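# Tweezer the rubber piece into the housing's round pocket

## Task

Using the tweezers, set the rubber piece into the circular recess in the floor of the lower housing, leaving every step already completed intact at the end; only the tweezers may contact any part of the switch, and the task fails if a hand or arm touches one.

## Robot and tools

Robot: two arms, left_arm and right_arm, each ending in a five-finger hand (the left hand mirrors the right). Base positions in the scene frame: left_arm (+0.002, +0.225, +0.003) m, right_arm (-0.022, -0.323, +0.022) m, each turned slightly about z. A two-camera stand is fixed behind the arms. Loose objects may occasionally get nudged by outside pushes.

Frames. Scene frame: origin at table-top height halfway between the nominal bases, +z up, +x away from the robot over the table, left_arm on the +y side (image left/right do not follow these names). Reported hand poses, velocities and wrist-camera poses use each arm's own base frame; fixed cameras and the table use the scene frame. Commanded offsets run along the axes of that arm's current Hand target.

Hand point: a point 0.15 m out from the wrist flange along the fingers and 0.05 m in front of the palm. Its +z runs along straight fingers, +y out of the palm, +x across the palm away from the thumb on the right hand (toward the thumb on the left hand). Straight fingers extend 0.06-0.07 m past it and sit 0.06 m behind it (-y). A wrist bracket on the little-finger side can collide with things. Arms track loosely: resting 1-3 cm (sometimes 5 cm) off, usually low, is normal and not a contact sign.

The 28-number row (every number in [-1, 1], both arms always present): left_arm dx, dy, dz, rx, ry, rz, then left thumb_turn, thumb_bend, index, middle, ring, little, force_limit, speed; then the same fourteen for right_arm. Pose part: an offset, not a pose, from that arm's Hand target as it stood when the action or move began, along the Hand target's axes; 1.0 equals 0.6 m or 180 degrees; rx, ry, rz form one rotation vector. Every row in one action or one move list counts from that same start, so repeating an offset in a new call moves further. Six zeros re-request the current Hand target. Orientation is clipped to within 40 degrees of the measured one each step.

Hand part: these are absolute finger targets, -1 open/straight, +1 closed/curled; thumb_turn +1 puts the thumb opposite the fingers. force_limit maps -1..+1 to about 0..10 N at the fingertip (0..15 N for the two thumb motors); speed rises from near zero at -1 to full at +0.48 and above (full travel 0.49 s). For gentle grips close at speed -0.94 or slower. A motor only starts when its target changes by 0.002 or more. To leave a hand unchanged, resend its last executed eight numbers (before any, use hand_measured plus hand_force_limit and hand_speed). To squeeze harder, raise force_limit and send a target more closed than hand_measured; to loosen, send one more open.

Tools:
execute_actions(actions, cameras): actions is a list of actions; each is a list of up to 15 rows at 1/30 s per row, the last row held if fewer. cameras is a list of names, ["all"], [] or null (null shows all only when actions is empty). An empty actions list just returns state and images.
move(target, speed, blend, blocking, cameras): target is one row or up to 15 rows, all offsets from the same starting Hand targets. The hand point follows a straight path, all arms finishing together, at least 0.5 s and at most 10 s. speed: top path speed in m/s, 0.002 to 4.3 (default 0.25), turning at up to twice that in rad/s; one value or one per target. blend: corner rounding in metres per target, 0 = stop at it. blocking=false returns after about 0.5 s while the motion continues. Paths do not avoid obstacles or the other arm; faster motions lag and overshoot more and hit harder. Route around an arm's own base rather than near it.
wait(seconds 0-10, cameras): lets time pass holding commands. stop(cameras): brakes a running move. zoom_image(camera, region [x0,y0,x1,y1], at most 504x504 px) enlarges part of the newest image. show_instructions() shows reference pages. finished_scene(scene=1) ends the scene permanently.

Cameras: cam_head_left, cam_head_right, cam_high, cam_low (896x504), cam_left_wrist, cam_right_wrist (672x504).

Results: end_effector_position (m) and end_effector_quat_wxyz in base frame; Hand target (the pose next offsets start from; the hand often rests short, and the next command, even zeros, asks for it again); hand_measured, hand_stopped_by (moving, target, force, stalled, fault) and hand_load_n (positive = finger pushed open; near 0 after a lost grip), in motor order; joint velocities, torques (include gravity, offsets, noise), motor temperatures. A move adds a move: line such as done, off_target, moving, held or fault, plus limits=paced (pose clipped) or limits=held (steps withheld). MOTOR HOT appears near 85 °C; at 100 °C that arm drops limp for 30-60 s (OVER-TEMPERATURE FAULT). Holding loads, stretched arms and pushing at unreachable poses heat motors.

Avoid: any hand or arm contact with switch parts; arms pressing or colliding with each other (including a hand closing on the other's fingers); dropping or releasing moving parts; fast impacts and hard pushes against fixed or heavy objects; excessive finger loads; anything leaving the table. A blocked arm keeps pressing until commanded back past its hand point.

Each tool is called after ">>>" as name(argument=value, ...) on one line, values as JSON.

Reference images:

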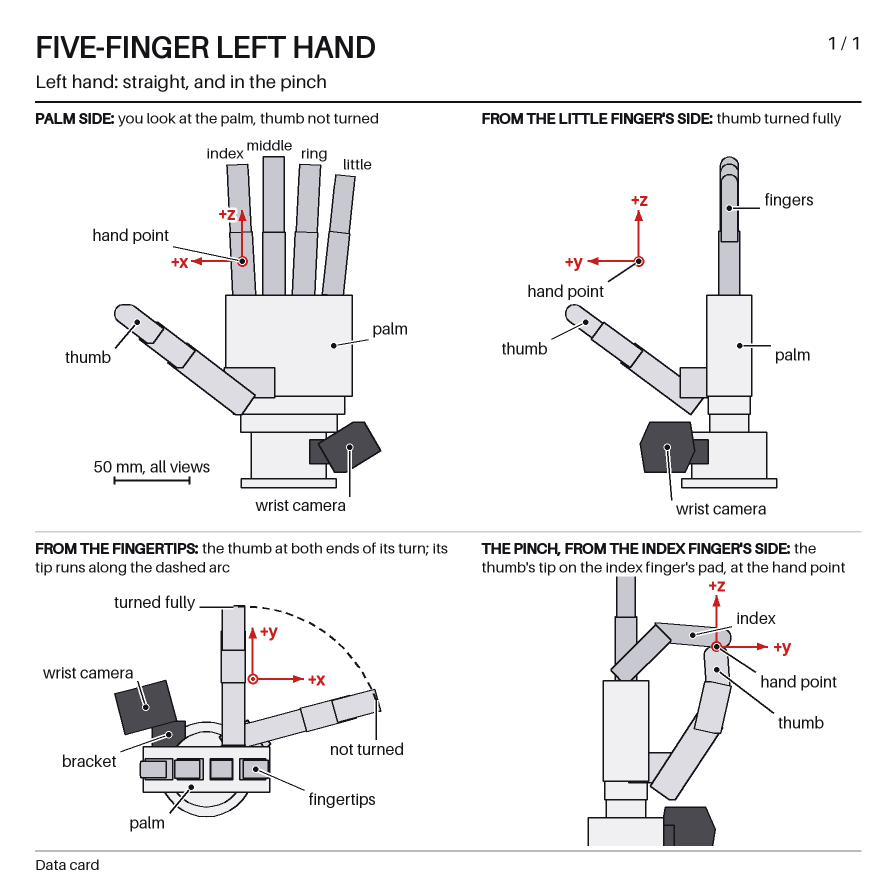

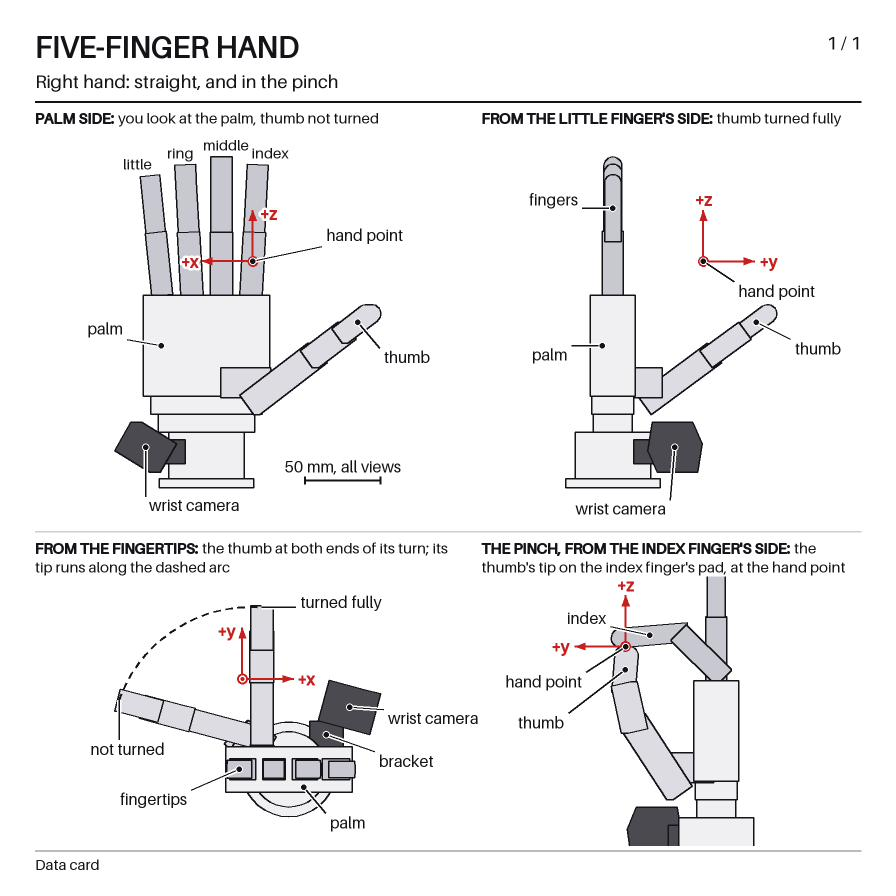

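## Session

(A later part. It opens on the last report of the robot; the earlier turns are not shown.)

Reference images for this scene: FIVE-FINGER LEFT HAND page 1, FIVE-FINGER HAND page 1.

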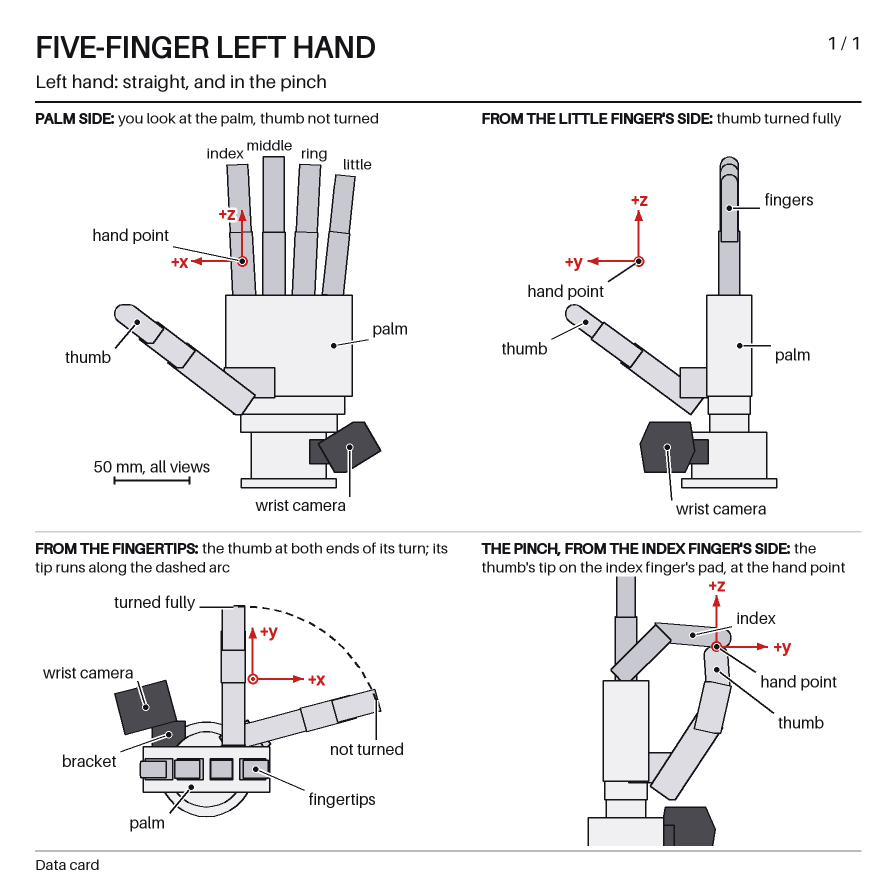

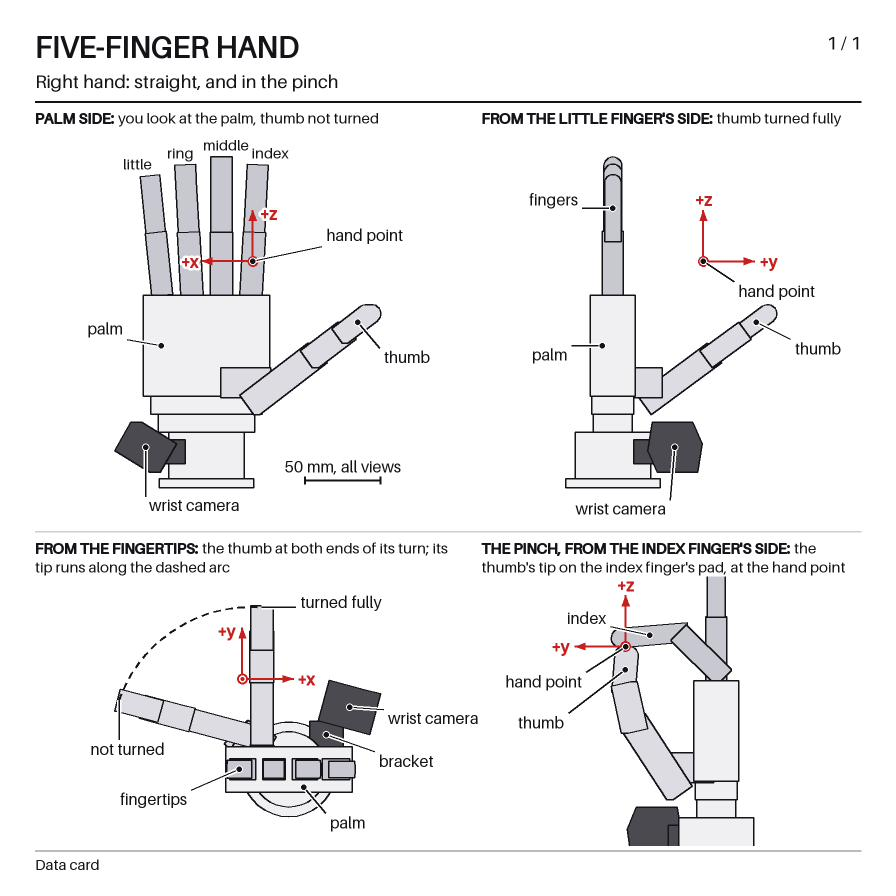

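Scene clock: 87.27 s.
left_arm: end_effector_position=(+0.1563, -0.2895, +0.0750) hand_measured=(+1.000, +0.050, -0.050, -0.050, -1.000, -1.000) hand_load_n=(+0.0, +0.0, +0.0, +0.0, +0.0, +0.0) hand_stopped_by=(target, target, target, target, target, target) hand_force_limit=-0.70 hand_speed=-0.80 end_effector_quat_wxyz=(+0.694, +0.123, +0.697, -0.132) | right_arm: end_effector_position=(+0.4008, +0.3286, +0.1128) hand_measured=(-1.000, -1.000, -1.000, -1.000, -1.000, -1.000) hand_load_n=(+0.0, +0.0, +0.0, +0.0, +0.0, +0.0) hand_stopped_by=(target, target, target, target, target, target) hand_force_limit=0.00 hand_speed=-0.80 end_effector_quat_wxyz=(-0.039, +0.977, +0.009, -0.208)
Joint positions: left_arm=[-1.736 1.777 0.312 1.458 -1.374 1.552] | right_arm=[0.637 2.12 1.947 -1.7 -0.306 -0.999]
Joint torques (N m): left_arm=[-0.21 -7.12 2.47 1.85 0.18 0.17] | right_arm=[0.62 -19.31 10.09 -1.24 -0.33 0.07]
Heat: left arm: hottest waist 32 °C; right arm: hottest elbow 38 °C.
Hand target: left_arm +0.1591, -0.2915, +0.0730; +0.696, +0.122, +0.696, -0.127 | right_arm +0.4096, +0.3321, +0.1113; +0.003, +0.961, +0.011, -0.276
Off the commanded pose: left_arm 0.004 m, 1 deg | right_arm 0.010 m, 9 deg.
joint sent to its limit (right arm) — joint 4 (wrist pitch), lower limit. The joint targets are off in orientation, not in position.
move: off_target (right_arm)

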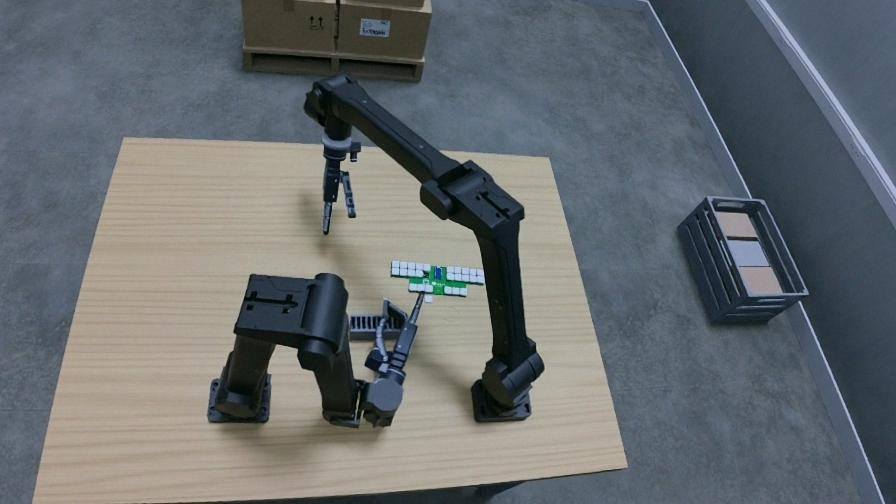

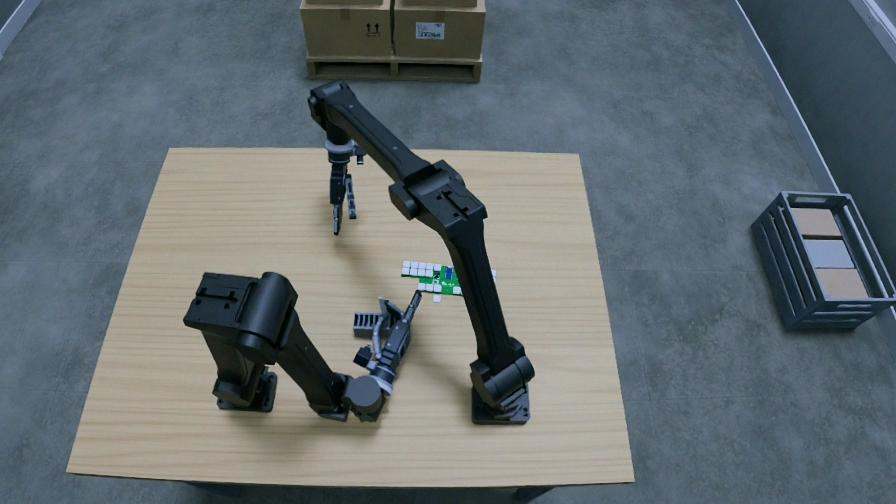

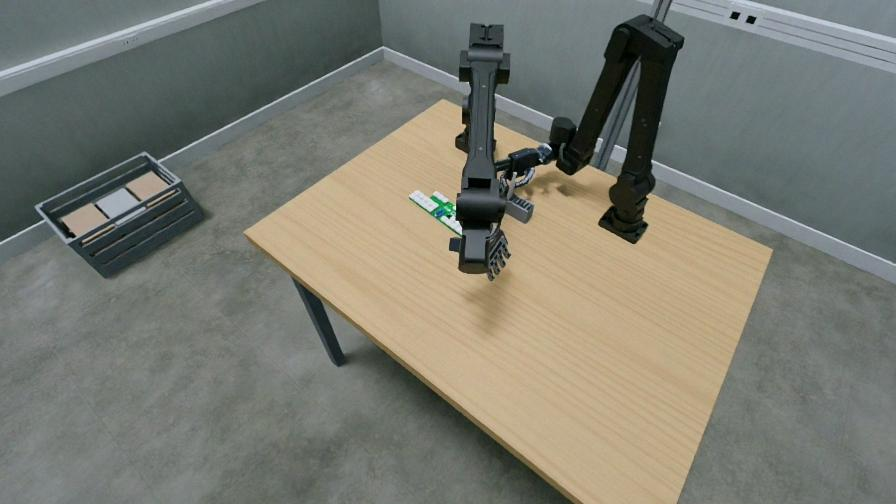

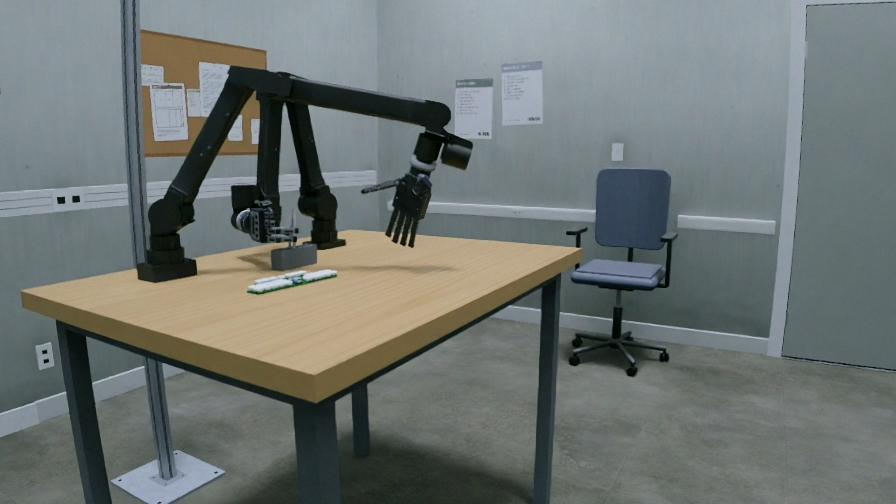

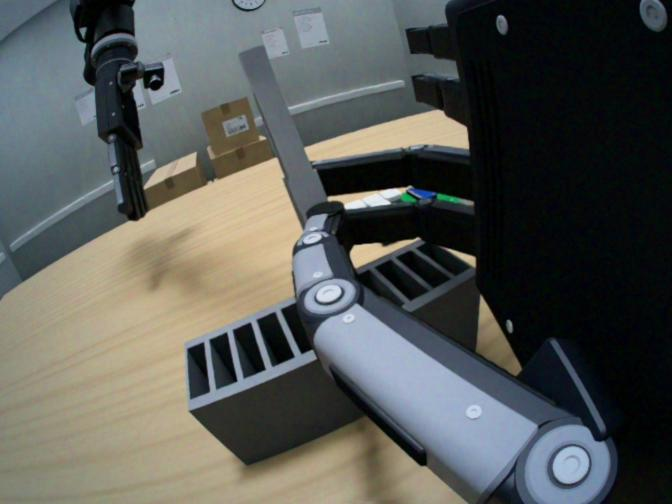

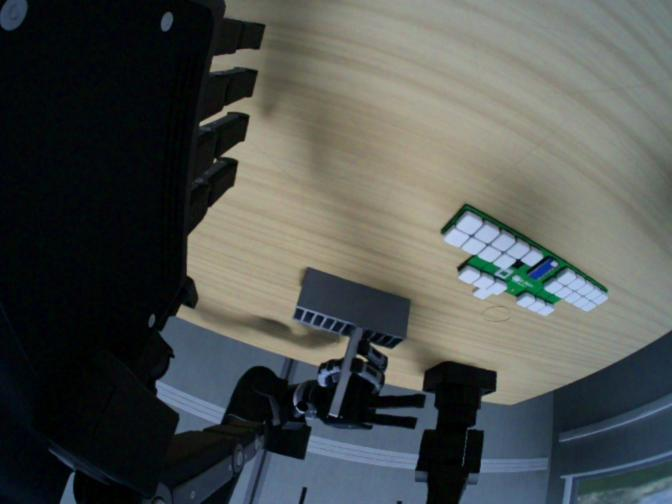

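>>> move(target=[[0,0,0,0,0,0,1,0.05,0.05,0.03,-1,-1,-0.8,-0.85, 0,0,0,0,0,0,-1,-1,-1,-1,-1,-1,0,-0.8]], speed=0.05, cameras=["cam_left_wrist","cam_low","cam_right_wrist","cam_head_left","cam_head_right","cam_high"])

>>> zoom_image(camera="cam_right_wrist", region=[290, 310, 430, 450])

>>> zoom_image(camera="cam_low", region=[250, 200, 330, 280])

>>> zoom_image(camera="cam_head_left", region=[345, 270, 425, 350])

>>> zoom_image(camera="cam_left_wrist", region=[240, 130, 480, 310])

Scene clock: 88.10 s.
left_arm: end_effector_position=(+0.1563, -0.2899, +0.0750) hand_measured=(+1.000, +0.050, +0.046, +0.030, -1.000, -1.000) hand_load_n=(+0.0, +0.0, +0.5, +0.0, -0.5, +0.0) hand_stopped_by=(target, target, force, target, target, target) hand_force_limit=-0.80 hand_speed=-0.85 end_effector_quat_wxyz=(+0.694, +0.124, +0.697, -0.132) | right_arm: end_effector_position=(+0.4008, +0.3286, +0.1128) hand_measured=(-1.000, -1.000, -1.000, -1.000, -1.000, -1.000) hand_load_n=(+0.0, +0.0, +0.5, +0.0, +0.0, +0.0) hand_stopped_by=(target, target, target, target, target, target) hand_force_limit=0.00 hand_speed=-0.80 end_effector_quat_wxyz=(-0.039, +0.977, +0.009, -0.208)
Joint positions: left_arm=[-1.736 1.777 0.312 1.458 -1.371 1.552] | right_arm=[0.637 2.12 1.947 -1.7 -0.306 -0.999]
Joint torques (N m): left_arm=[-0.26 -7.24 2.44 1.91 0.07 0.19] | right_arm=[0.67 -19.31 10.09 -1.25 -0.33 0.07]
Heat: left arm: hottest waist 32 °C; right arm: hottest elbow 38 °C.
Hand target: left_arm +0.1591, -0.2915, +0.0730; +0.696, +0.122, +0.696, -0.127 | right_arm +0.4096, +0.3321, +0.1113; +0.003, +0.961, +0.011, -0.276
Off the commanded pose: left_arm 0.004 m, 1 deg | right_arm 0.010 m, 9 deg.
joint sent to its limit (right arm) — joint 4 (wrist pitch), lower limit. The joint targets are off in orientation, not in position.
move: off_target (right_arm)

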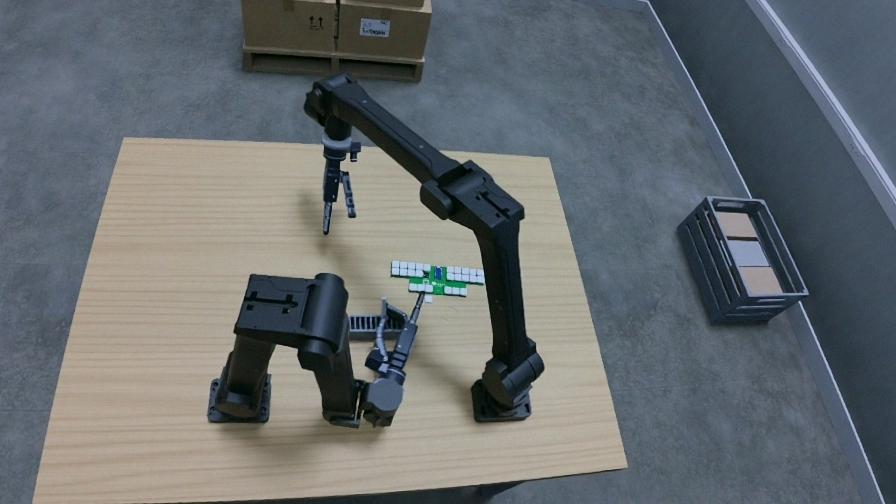

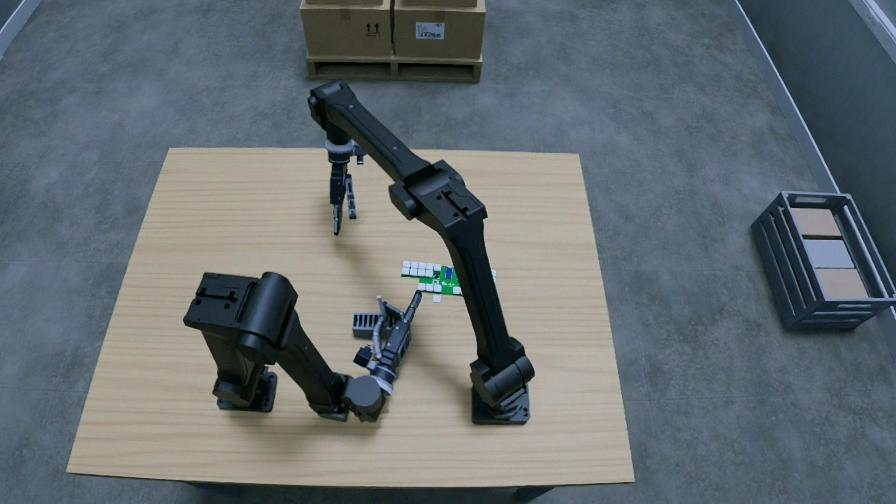

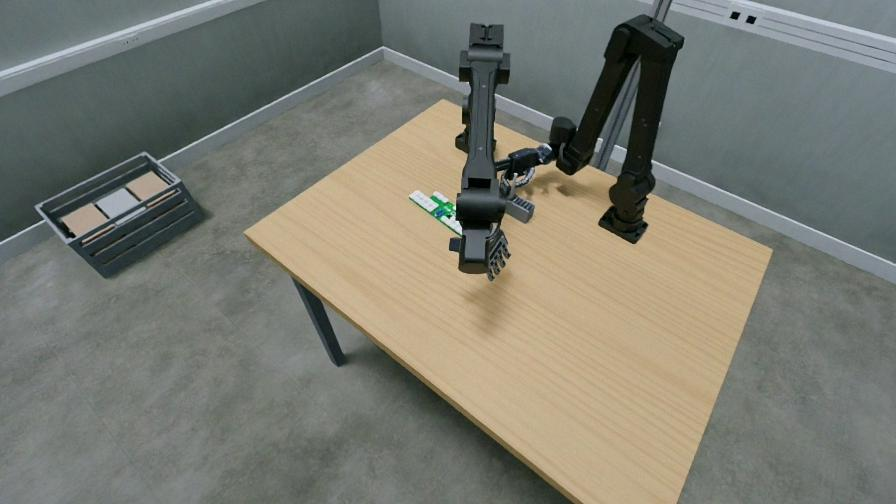

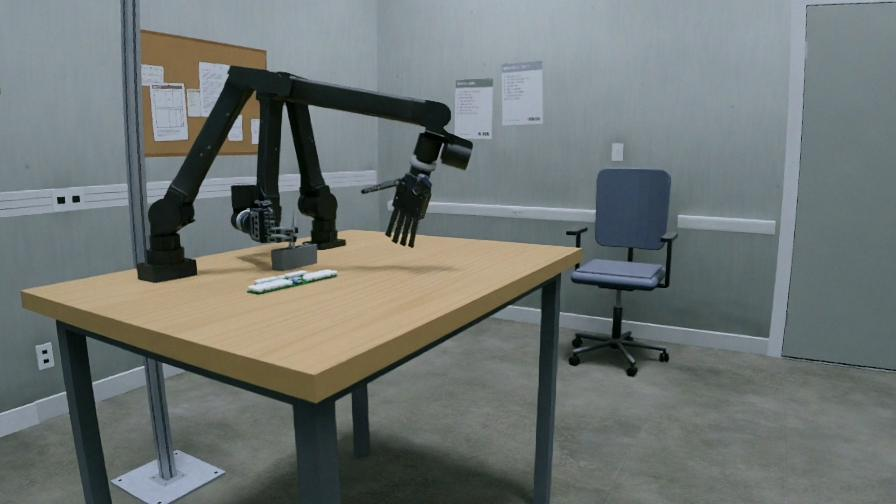

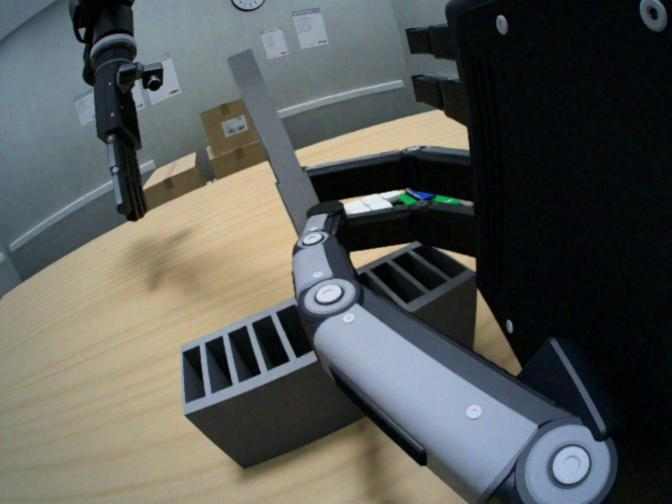

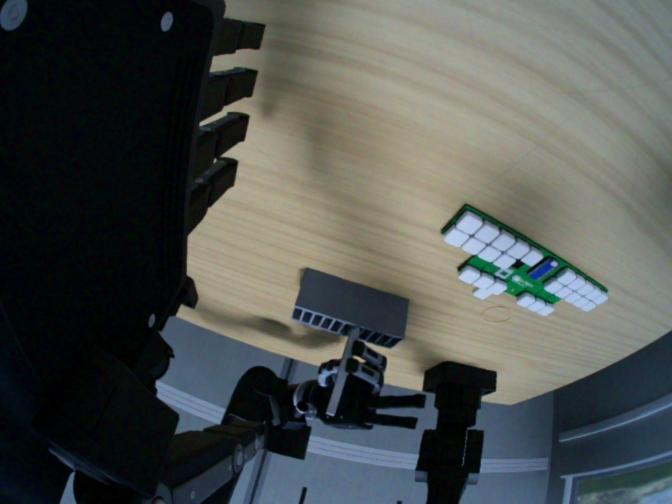

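Scaled by 3.600 from the camera's 672x504 image, which has a finer 960x720 frame.

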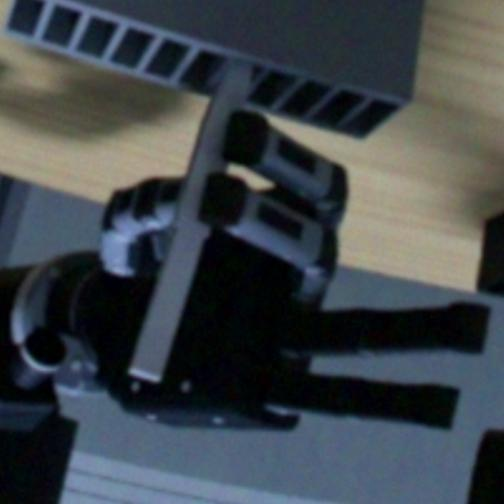

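Scaled by 6.300 from the camera's 896x504 image, which has a finer 1280x720 frame.

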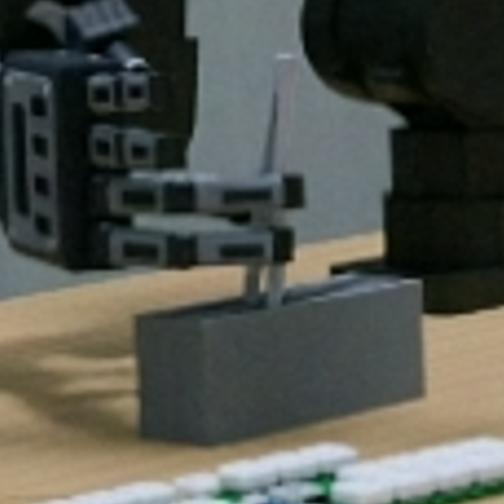

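Scaled by 6.300 from the camera's 896x504 image, which has a finer 1280x720 frame.

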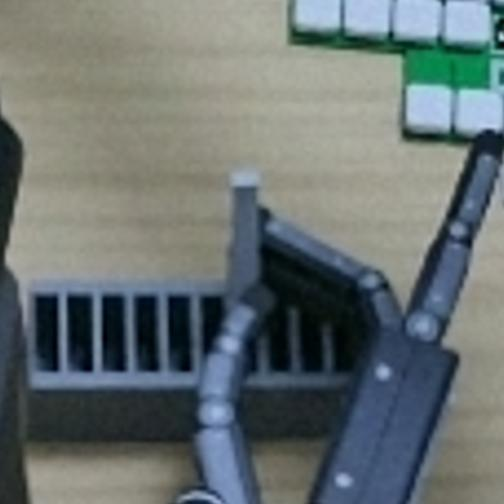

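Scaled by 2.100 from the camera's 672x504 image, which has a finer 960x720 frame.

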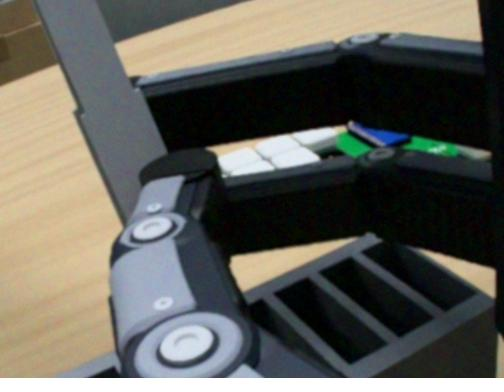

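>>> execute_actions(actions=[])

Scene clock: 90.20 s.
left_arm: end_effector_position=(+0.1563, -0.2899, +0.0750) hand_measured=(+1.000, +0.050, +0.046, +0.030, -1.000, -1.000) hand_load_n=(+0.0, +0.0, +1.0, +0.0, +0.0, -0.5) hand_stopped_by=(target, target, force, target, target, target) hand_force_limit=-0.80 hand_speed=-0.85 end_effector_quat_wxyz=(+0.694, +0.124, +0.697, -0.132) | right_arm: end_effector_position=(+0.4008, +0.3286, +0.1128) hand_measured=(-1.000, -1.000, -1.000, -1.000, -1.000, -1.000) hand_load_n=(+0.0, +0.0, +0.0, +0.0, +0.0, +0.0) hand_stopped_by=(target, target, target, target, target, target) hand_force_limit=0.00 hand_speed=-0.80 end_effector_quat_wxyz=(-0.039, +0.977, +0.009, -0.208)
Joint positions: left_arm=[-1.736 1.777 0.312 1.458 -1.371 1.552] | right_arm=[0.637 2.12 1.947 -1.7 -0.306 -0.999]
Joint velocities: within noise
Joint torques (N m): left_arm=[-0.56 -6.71 2.44 1.84 0.06 0.13] | right_arm=[0.62 -19.31 10.09 -1.24 -0.33 0.07]
Motor temperatures (°C): left_arm=[32 27 31 25 26 27] | right_arm=[26 35 38 29 23 25]
Heat: left arm: hottest waist 32 °C; right arm: hottest elbow 38 °C.
Hand target: left_arm +0.1591, -0.2915, +0.0730; +0.696, +0.122, +0.696, -0.127 | right_arm +0.4096, +0.3321, +0.1113; +0.003, +0.961, +0.011, -0.276
Off the commanded pose: left_arm 0.004 m, 1 deg | right_arm 0.010 m, 9 deg.

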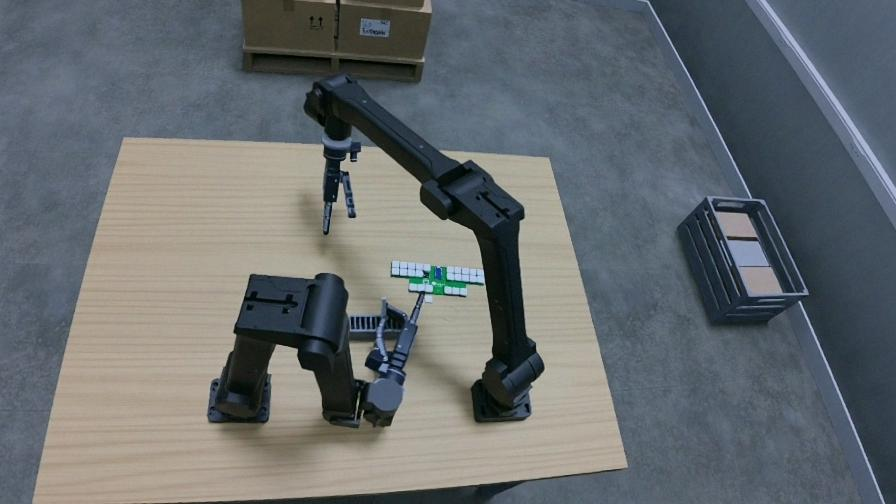

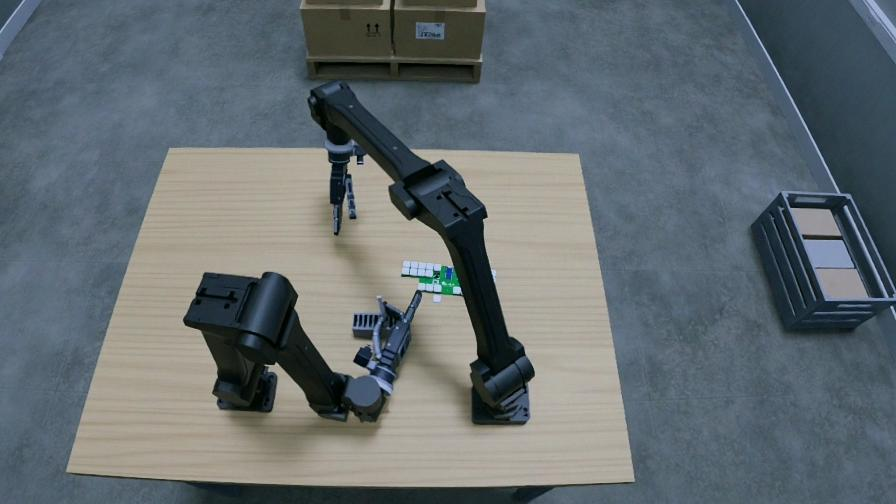

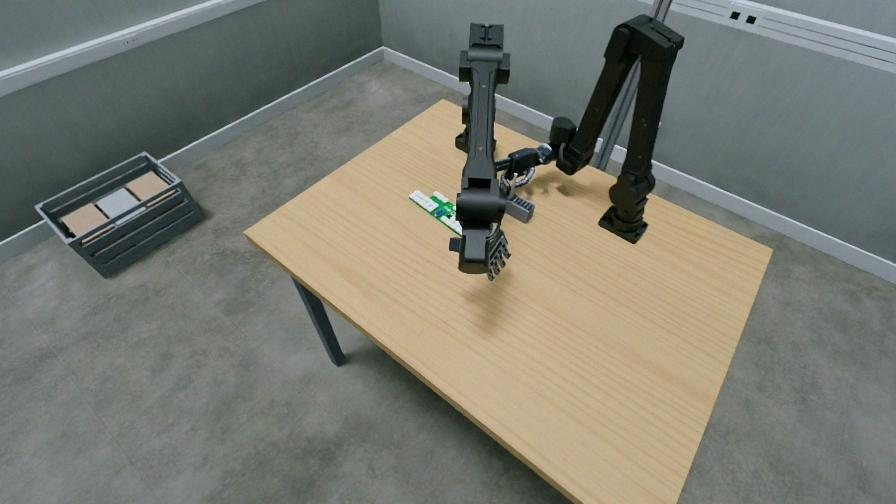

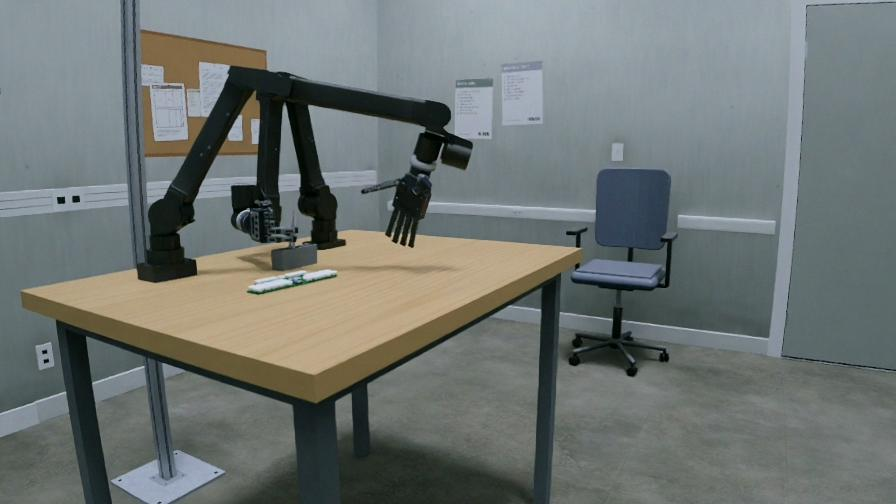

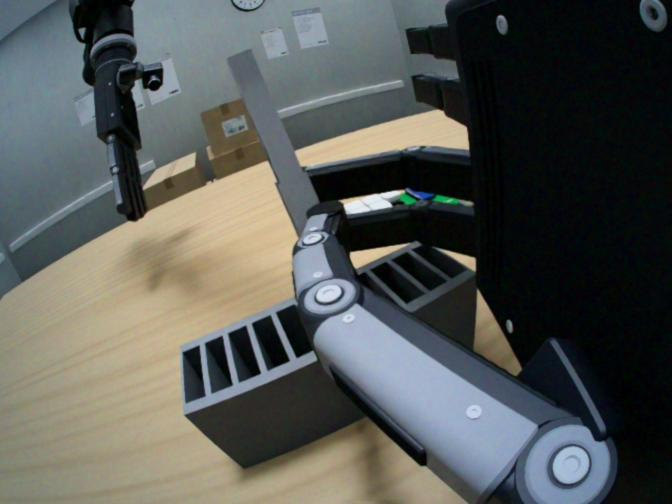

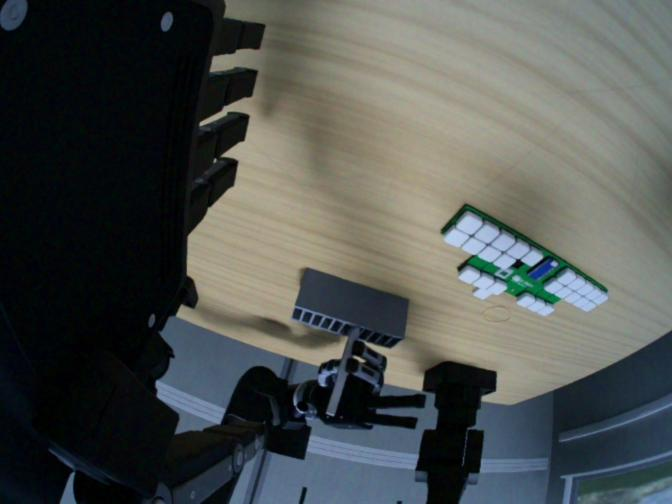

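>>> move(target=[[0,0,0,0,0,0,1,0.05,-0.4,-0.4,-1,-1,-0.8,-0.5,0,0,0,0,0,0,-1,-1,-1,-1,-1,-1,0,-0.8],[0,0,-0.0133,0,0,0,1,0.05,-0.4,-0.4,-1,-1,-0.8,-0.5,0,0,0,0,0,0,-1,-1,-1,-1,-1,-1,0,-0.8],[0,0.02,-0.0133,0,0,0,1,0.05,-0.4,-0.4,-1,-1,-0.8,-0.5,0,0,0,0,0,0,-1,-1,-1,-1,-1,-1,0,-0.8]], speed=0.05, cameras=["cam_left_wrist", "cam_right_wrist", "cam_low"])

Scene clock: 92.70 s.
left_arm: end_effector_position=(+0.1562, -0.2799, +0.0742) hand_measured=(+1.000, +0.050, -0.400, -0.400, -1.000, -1.000) hand_load_n=(+0.5, +0.0, +0.0, +0.0, +0.0, +0.0) hand_stopped_by=(target, target, target, target, target, target) hand_force_limit=-0.80 hand_speed=-0.50 end_effector_quat_wxyz=(+0.695, +0.119, +0.698, -0.125) | right_arm: end_effector_position=(+0.4008, +0.3286, +0.1128) hand_measured=(-1.000, -1.000, -1.000, -1.000, -1.000, -1.000) hand_load_n=(+0.0, +0.0, +0.0, +0.0, +0.0, +0.0) hand_stopped_by=(target, target, target, target, target, target) hand_force_limit=0.00 hand_speed=-0.80 end_effector_quat_wxyz=(-0.039, +0.977, +0.009, -0.208)
Joint positions: left_arm=[-1.741 1.777 0.296 1.471 -1.393 1.552] | right_arm=[0.637 2.12 1.947 -1.7 -0.306 -0.999]
Joint torques (N m): left_arm=[-1.67 -7.65 0.81 2.07 0.14 0.09] | right_arm=[0.62 -19.31 10.07 -1.25 -0.33 0.07]
Heat: left arm: hottest waist 32 °C; right arm: hottest elbow 38 °C.
Hand target: left_arm +0.1558, -0.2775, +0.0729; +0.696, +0.122, +0.696, -0.127 | right_arm +0.4096, +0.3321, +0.1113; +0.003, +0.961, +0.011, -0.276
Off the commanded pose: left_arm 0.003 m, 0 deg | right_arm 0.010 m, 9 deg.
joint sent to its limit (right arm) — joint 4 (wrist pitch), lower limit. The joint targets are off in orientation, not in position.
move: off_target (right_arm)
Images, in order (width x height): cam_low 896x504, cam_left_wrist 672x504, cam_right_wrist 672x504.

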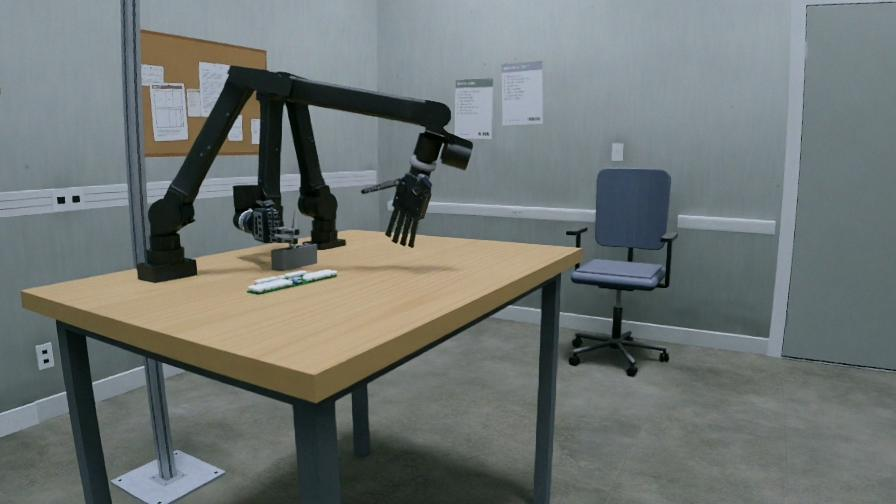

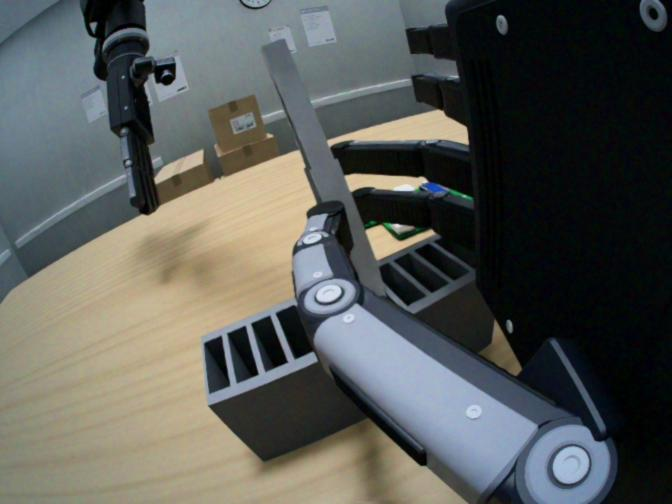

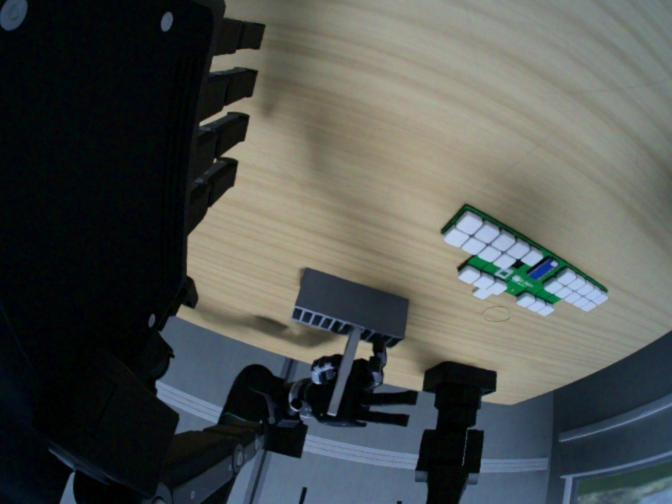

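>>> zoom_image(camera="cam_left_wrist", region=[236, 100, 486, 300])

>>> zoom_image(camera="cam_low", region=[225, 190, 345, 280])

>>> zoom_image(camera="cam_right_wrist", region=[286, 250, 446, 430])

Scaled by 2.016 from the camera's 672x504 image, which has a finer 960x720 frame.

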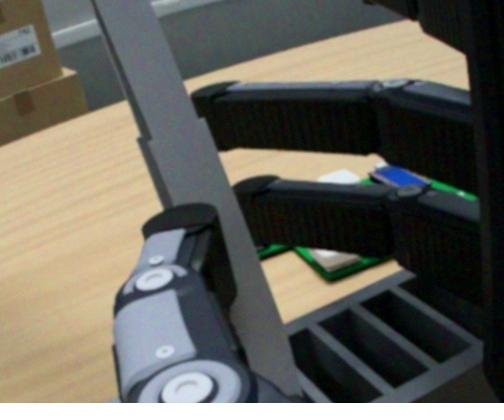

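Scaled by 4.200 from the camera's 896x504 image, which has a finer 1280x720 frame.

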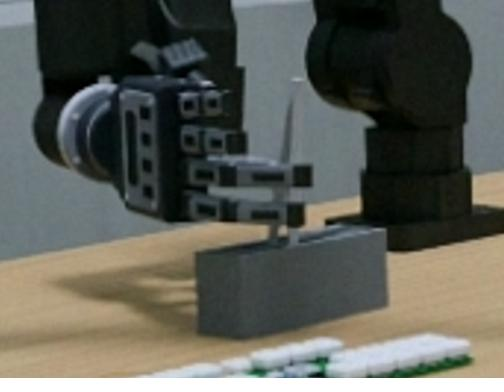

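Scaled by 2.800 from the camera's 672x504 image, which has a finer 960x720 frame.

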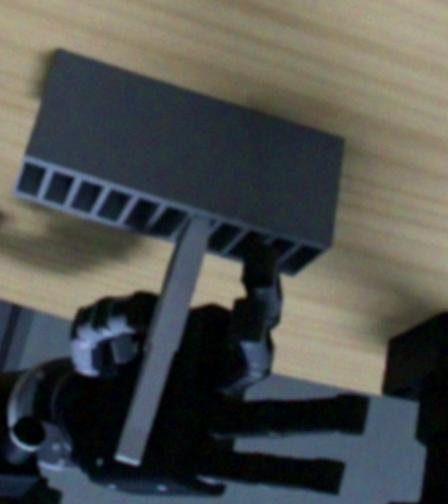

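>>> move(target=[[0,0,-0.012,0,0,0,1,0.05,-0.4,-0.4,-1,-1,-0.8,-0.5,0,0,0,0,0,0,-1,-1,-1,-1,-1,-1,0,-0.8],[0,0.009,-0.012,0,0,0,1,0.05,-0.4,-0.4,-1,-1,-0.8,-0.5,0,0,0,0,0,0,-1,-1,-1,-1,-1,-1,0,-0.8]], speed=0.05, cameras=["cam_left_wrist", "cam_right_wrist"])

>>> zoom_image(camera="cam_left_wrist", region=[236, 50, 486, 350])

>>> zoom_image(camera="cam_right_wrist", region=[286, 250, 446, 430])

Scene clock: 95.50 s.
left_arm: end_effector_position=(+0.1526, -0.2722, +0.0734) hand_measured=(+1.000, +0.050, -0.400, -0.400, -1.000, -1.000) hand_load_n=(+0.0, +0.0, +0.0, +0.0, +0.0, +0.0) hand_stopped_by=(target, target, target, target, target, target) hand_force_limit=-0.80 hand_speed=-0.50 end_effector_quat_wxyz=(+0.695, +0.121, +0.698, -0.123) | right_arm: end_effector_position=(+0.4008, +0.3286, +0.1128) hand_measured=(-1.000, -1.000, -1.000, -1.000, -1.000, -1.000) hand_load_n=(+0.0, +0.0, +0.0, +0.0, +0.0, +0.0) hand_stopped_by=(target, target, target, target, target, target) hand_force_limit=0.00 hand_speed=-0.80 end_effector_quat_wxyz=(-0.039, +0.977, +0.009, -0.208)
Joint positions: left_arm=[-1.759 1.777 0.278 1.482 -1.411 1.552] | right_arm=[0.637 2.12 1.947 -1.7 -0.306 -0.999]
Joint torques (N m): left_arm=[-1.9 -7.82 0.72 2.03 -0.08 0.05] | right_arm=[0.62 -19.31 10.09 -1.24 -0.33 0.07]
Heat: left arm: hottest waist 32 °C; right arm: hottest elbow 39 °C.
Hand target: left_arm +0.1510, -0.2698, +0.0729; +0.696, +0.122, +0.696, -0.127 | right_arm +0.4096, +0.3321, +0.1113; +0.003, +0.961, +0.011, -0.276
Off the commanded pose: left_arm 0.003 m, 1 deg | right_arm 0.010 m, 9 deg.
joint sent to its limit (right arm) — joint 4 (wrist pitch), lower limit. The joint targets are off in orientation, not in position.
move: off_target (right_arm)
Images, in order (width x height): cam_left_wrist 672x504, cam_right_wrist 672x504.

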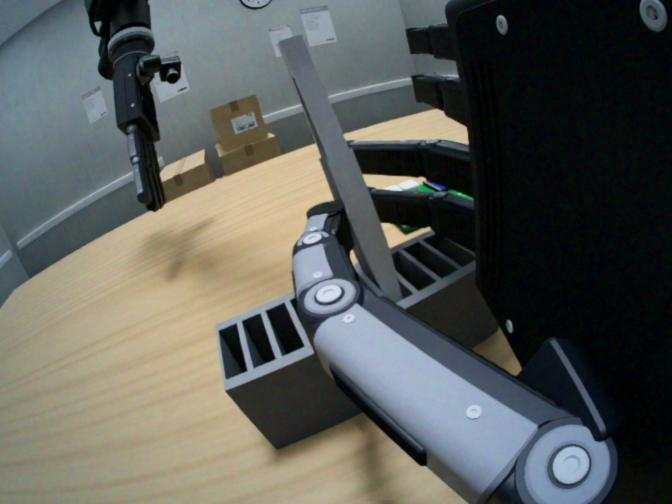

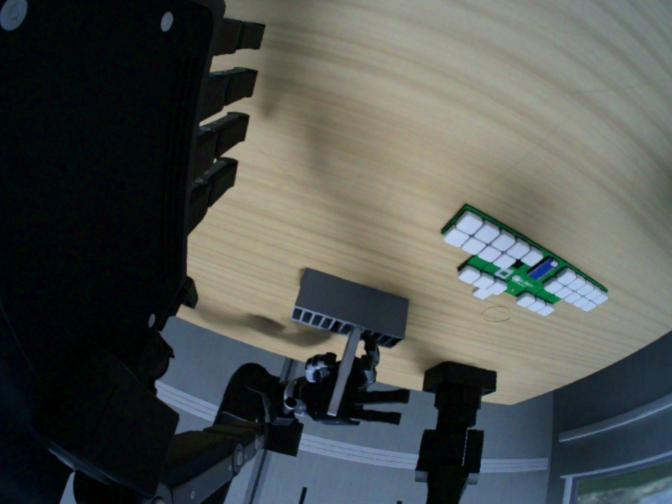

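Scaled by 1.680 from the camera's 672x504 image, which has a finer 960x720 frame.

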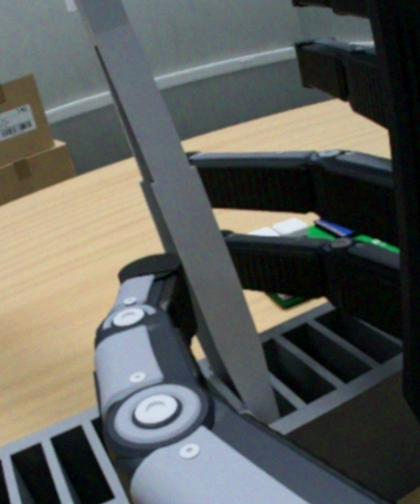

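Scaled by 2.800 from the camera's 672x504 image, which has a finer 960x720 frame.

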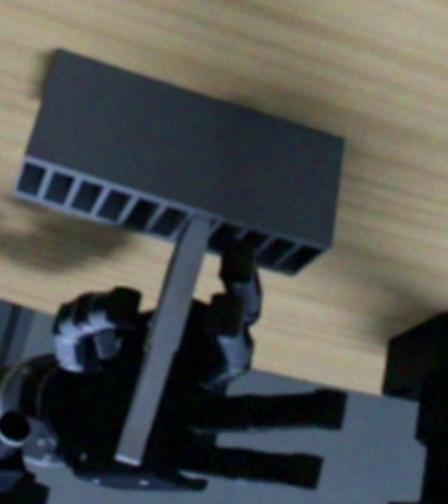

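>>> zoom_image(camera="cam_left_wrist", region=[290, 180, 410, 280])

Scaled by 4.200 from the camera's 672x504 image, which has a finer 960x720 frame.

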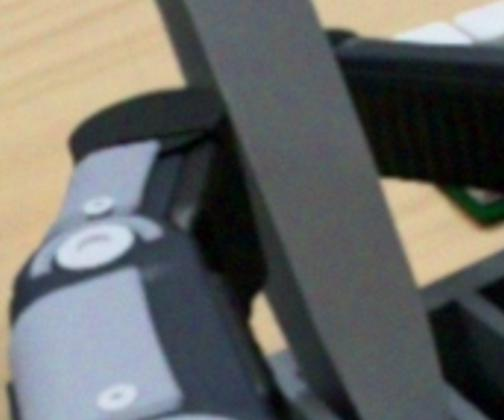

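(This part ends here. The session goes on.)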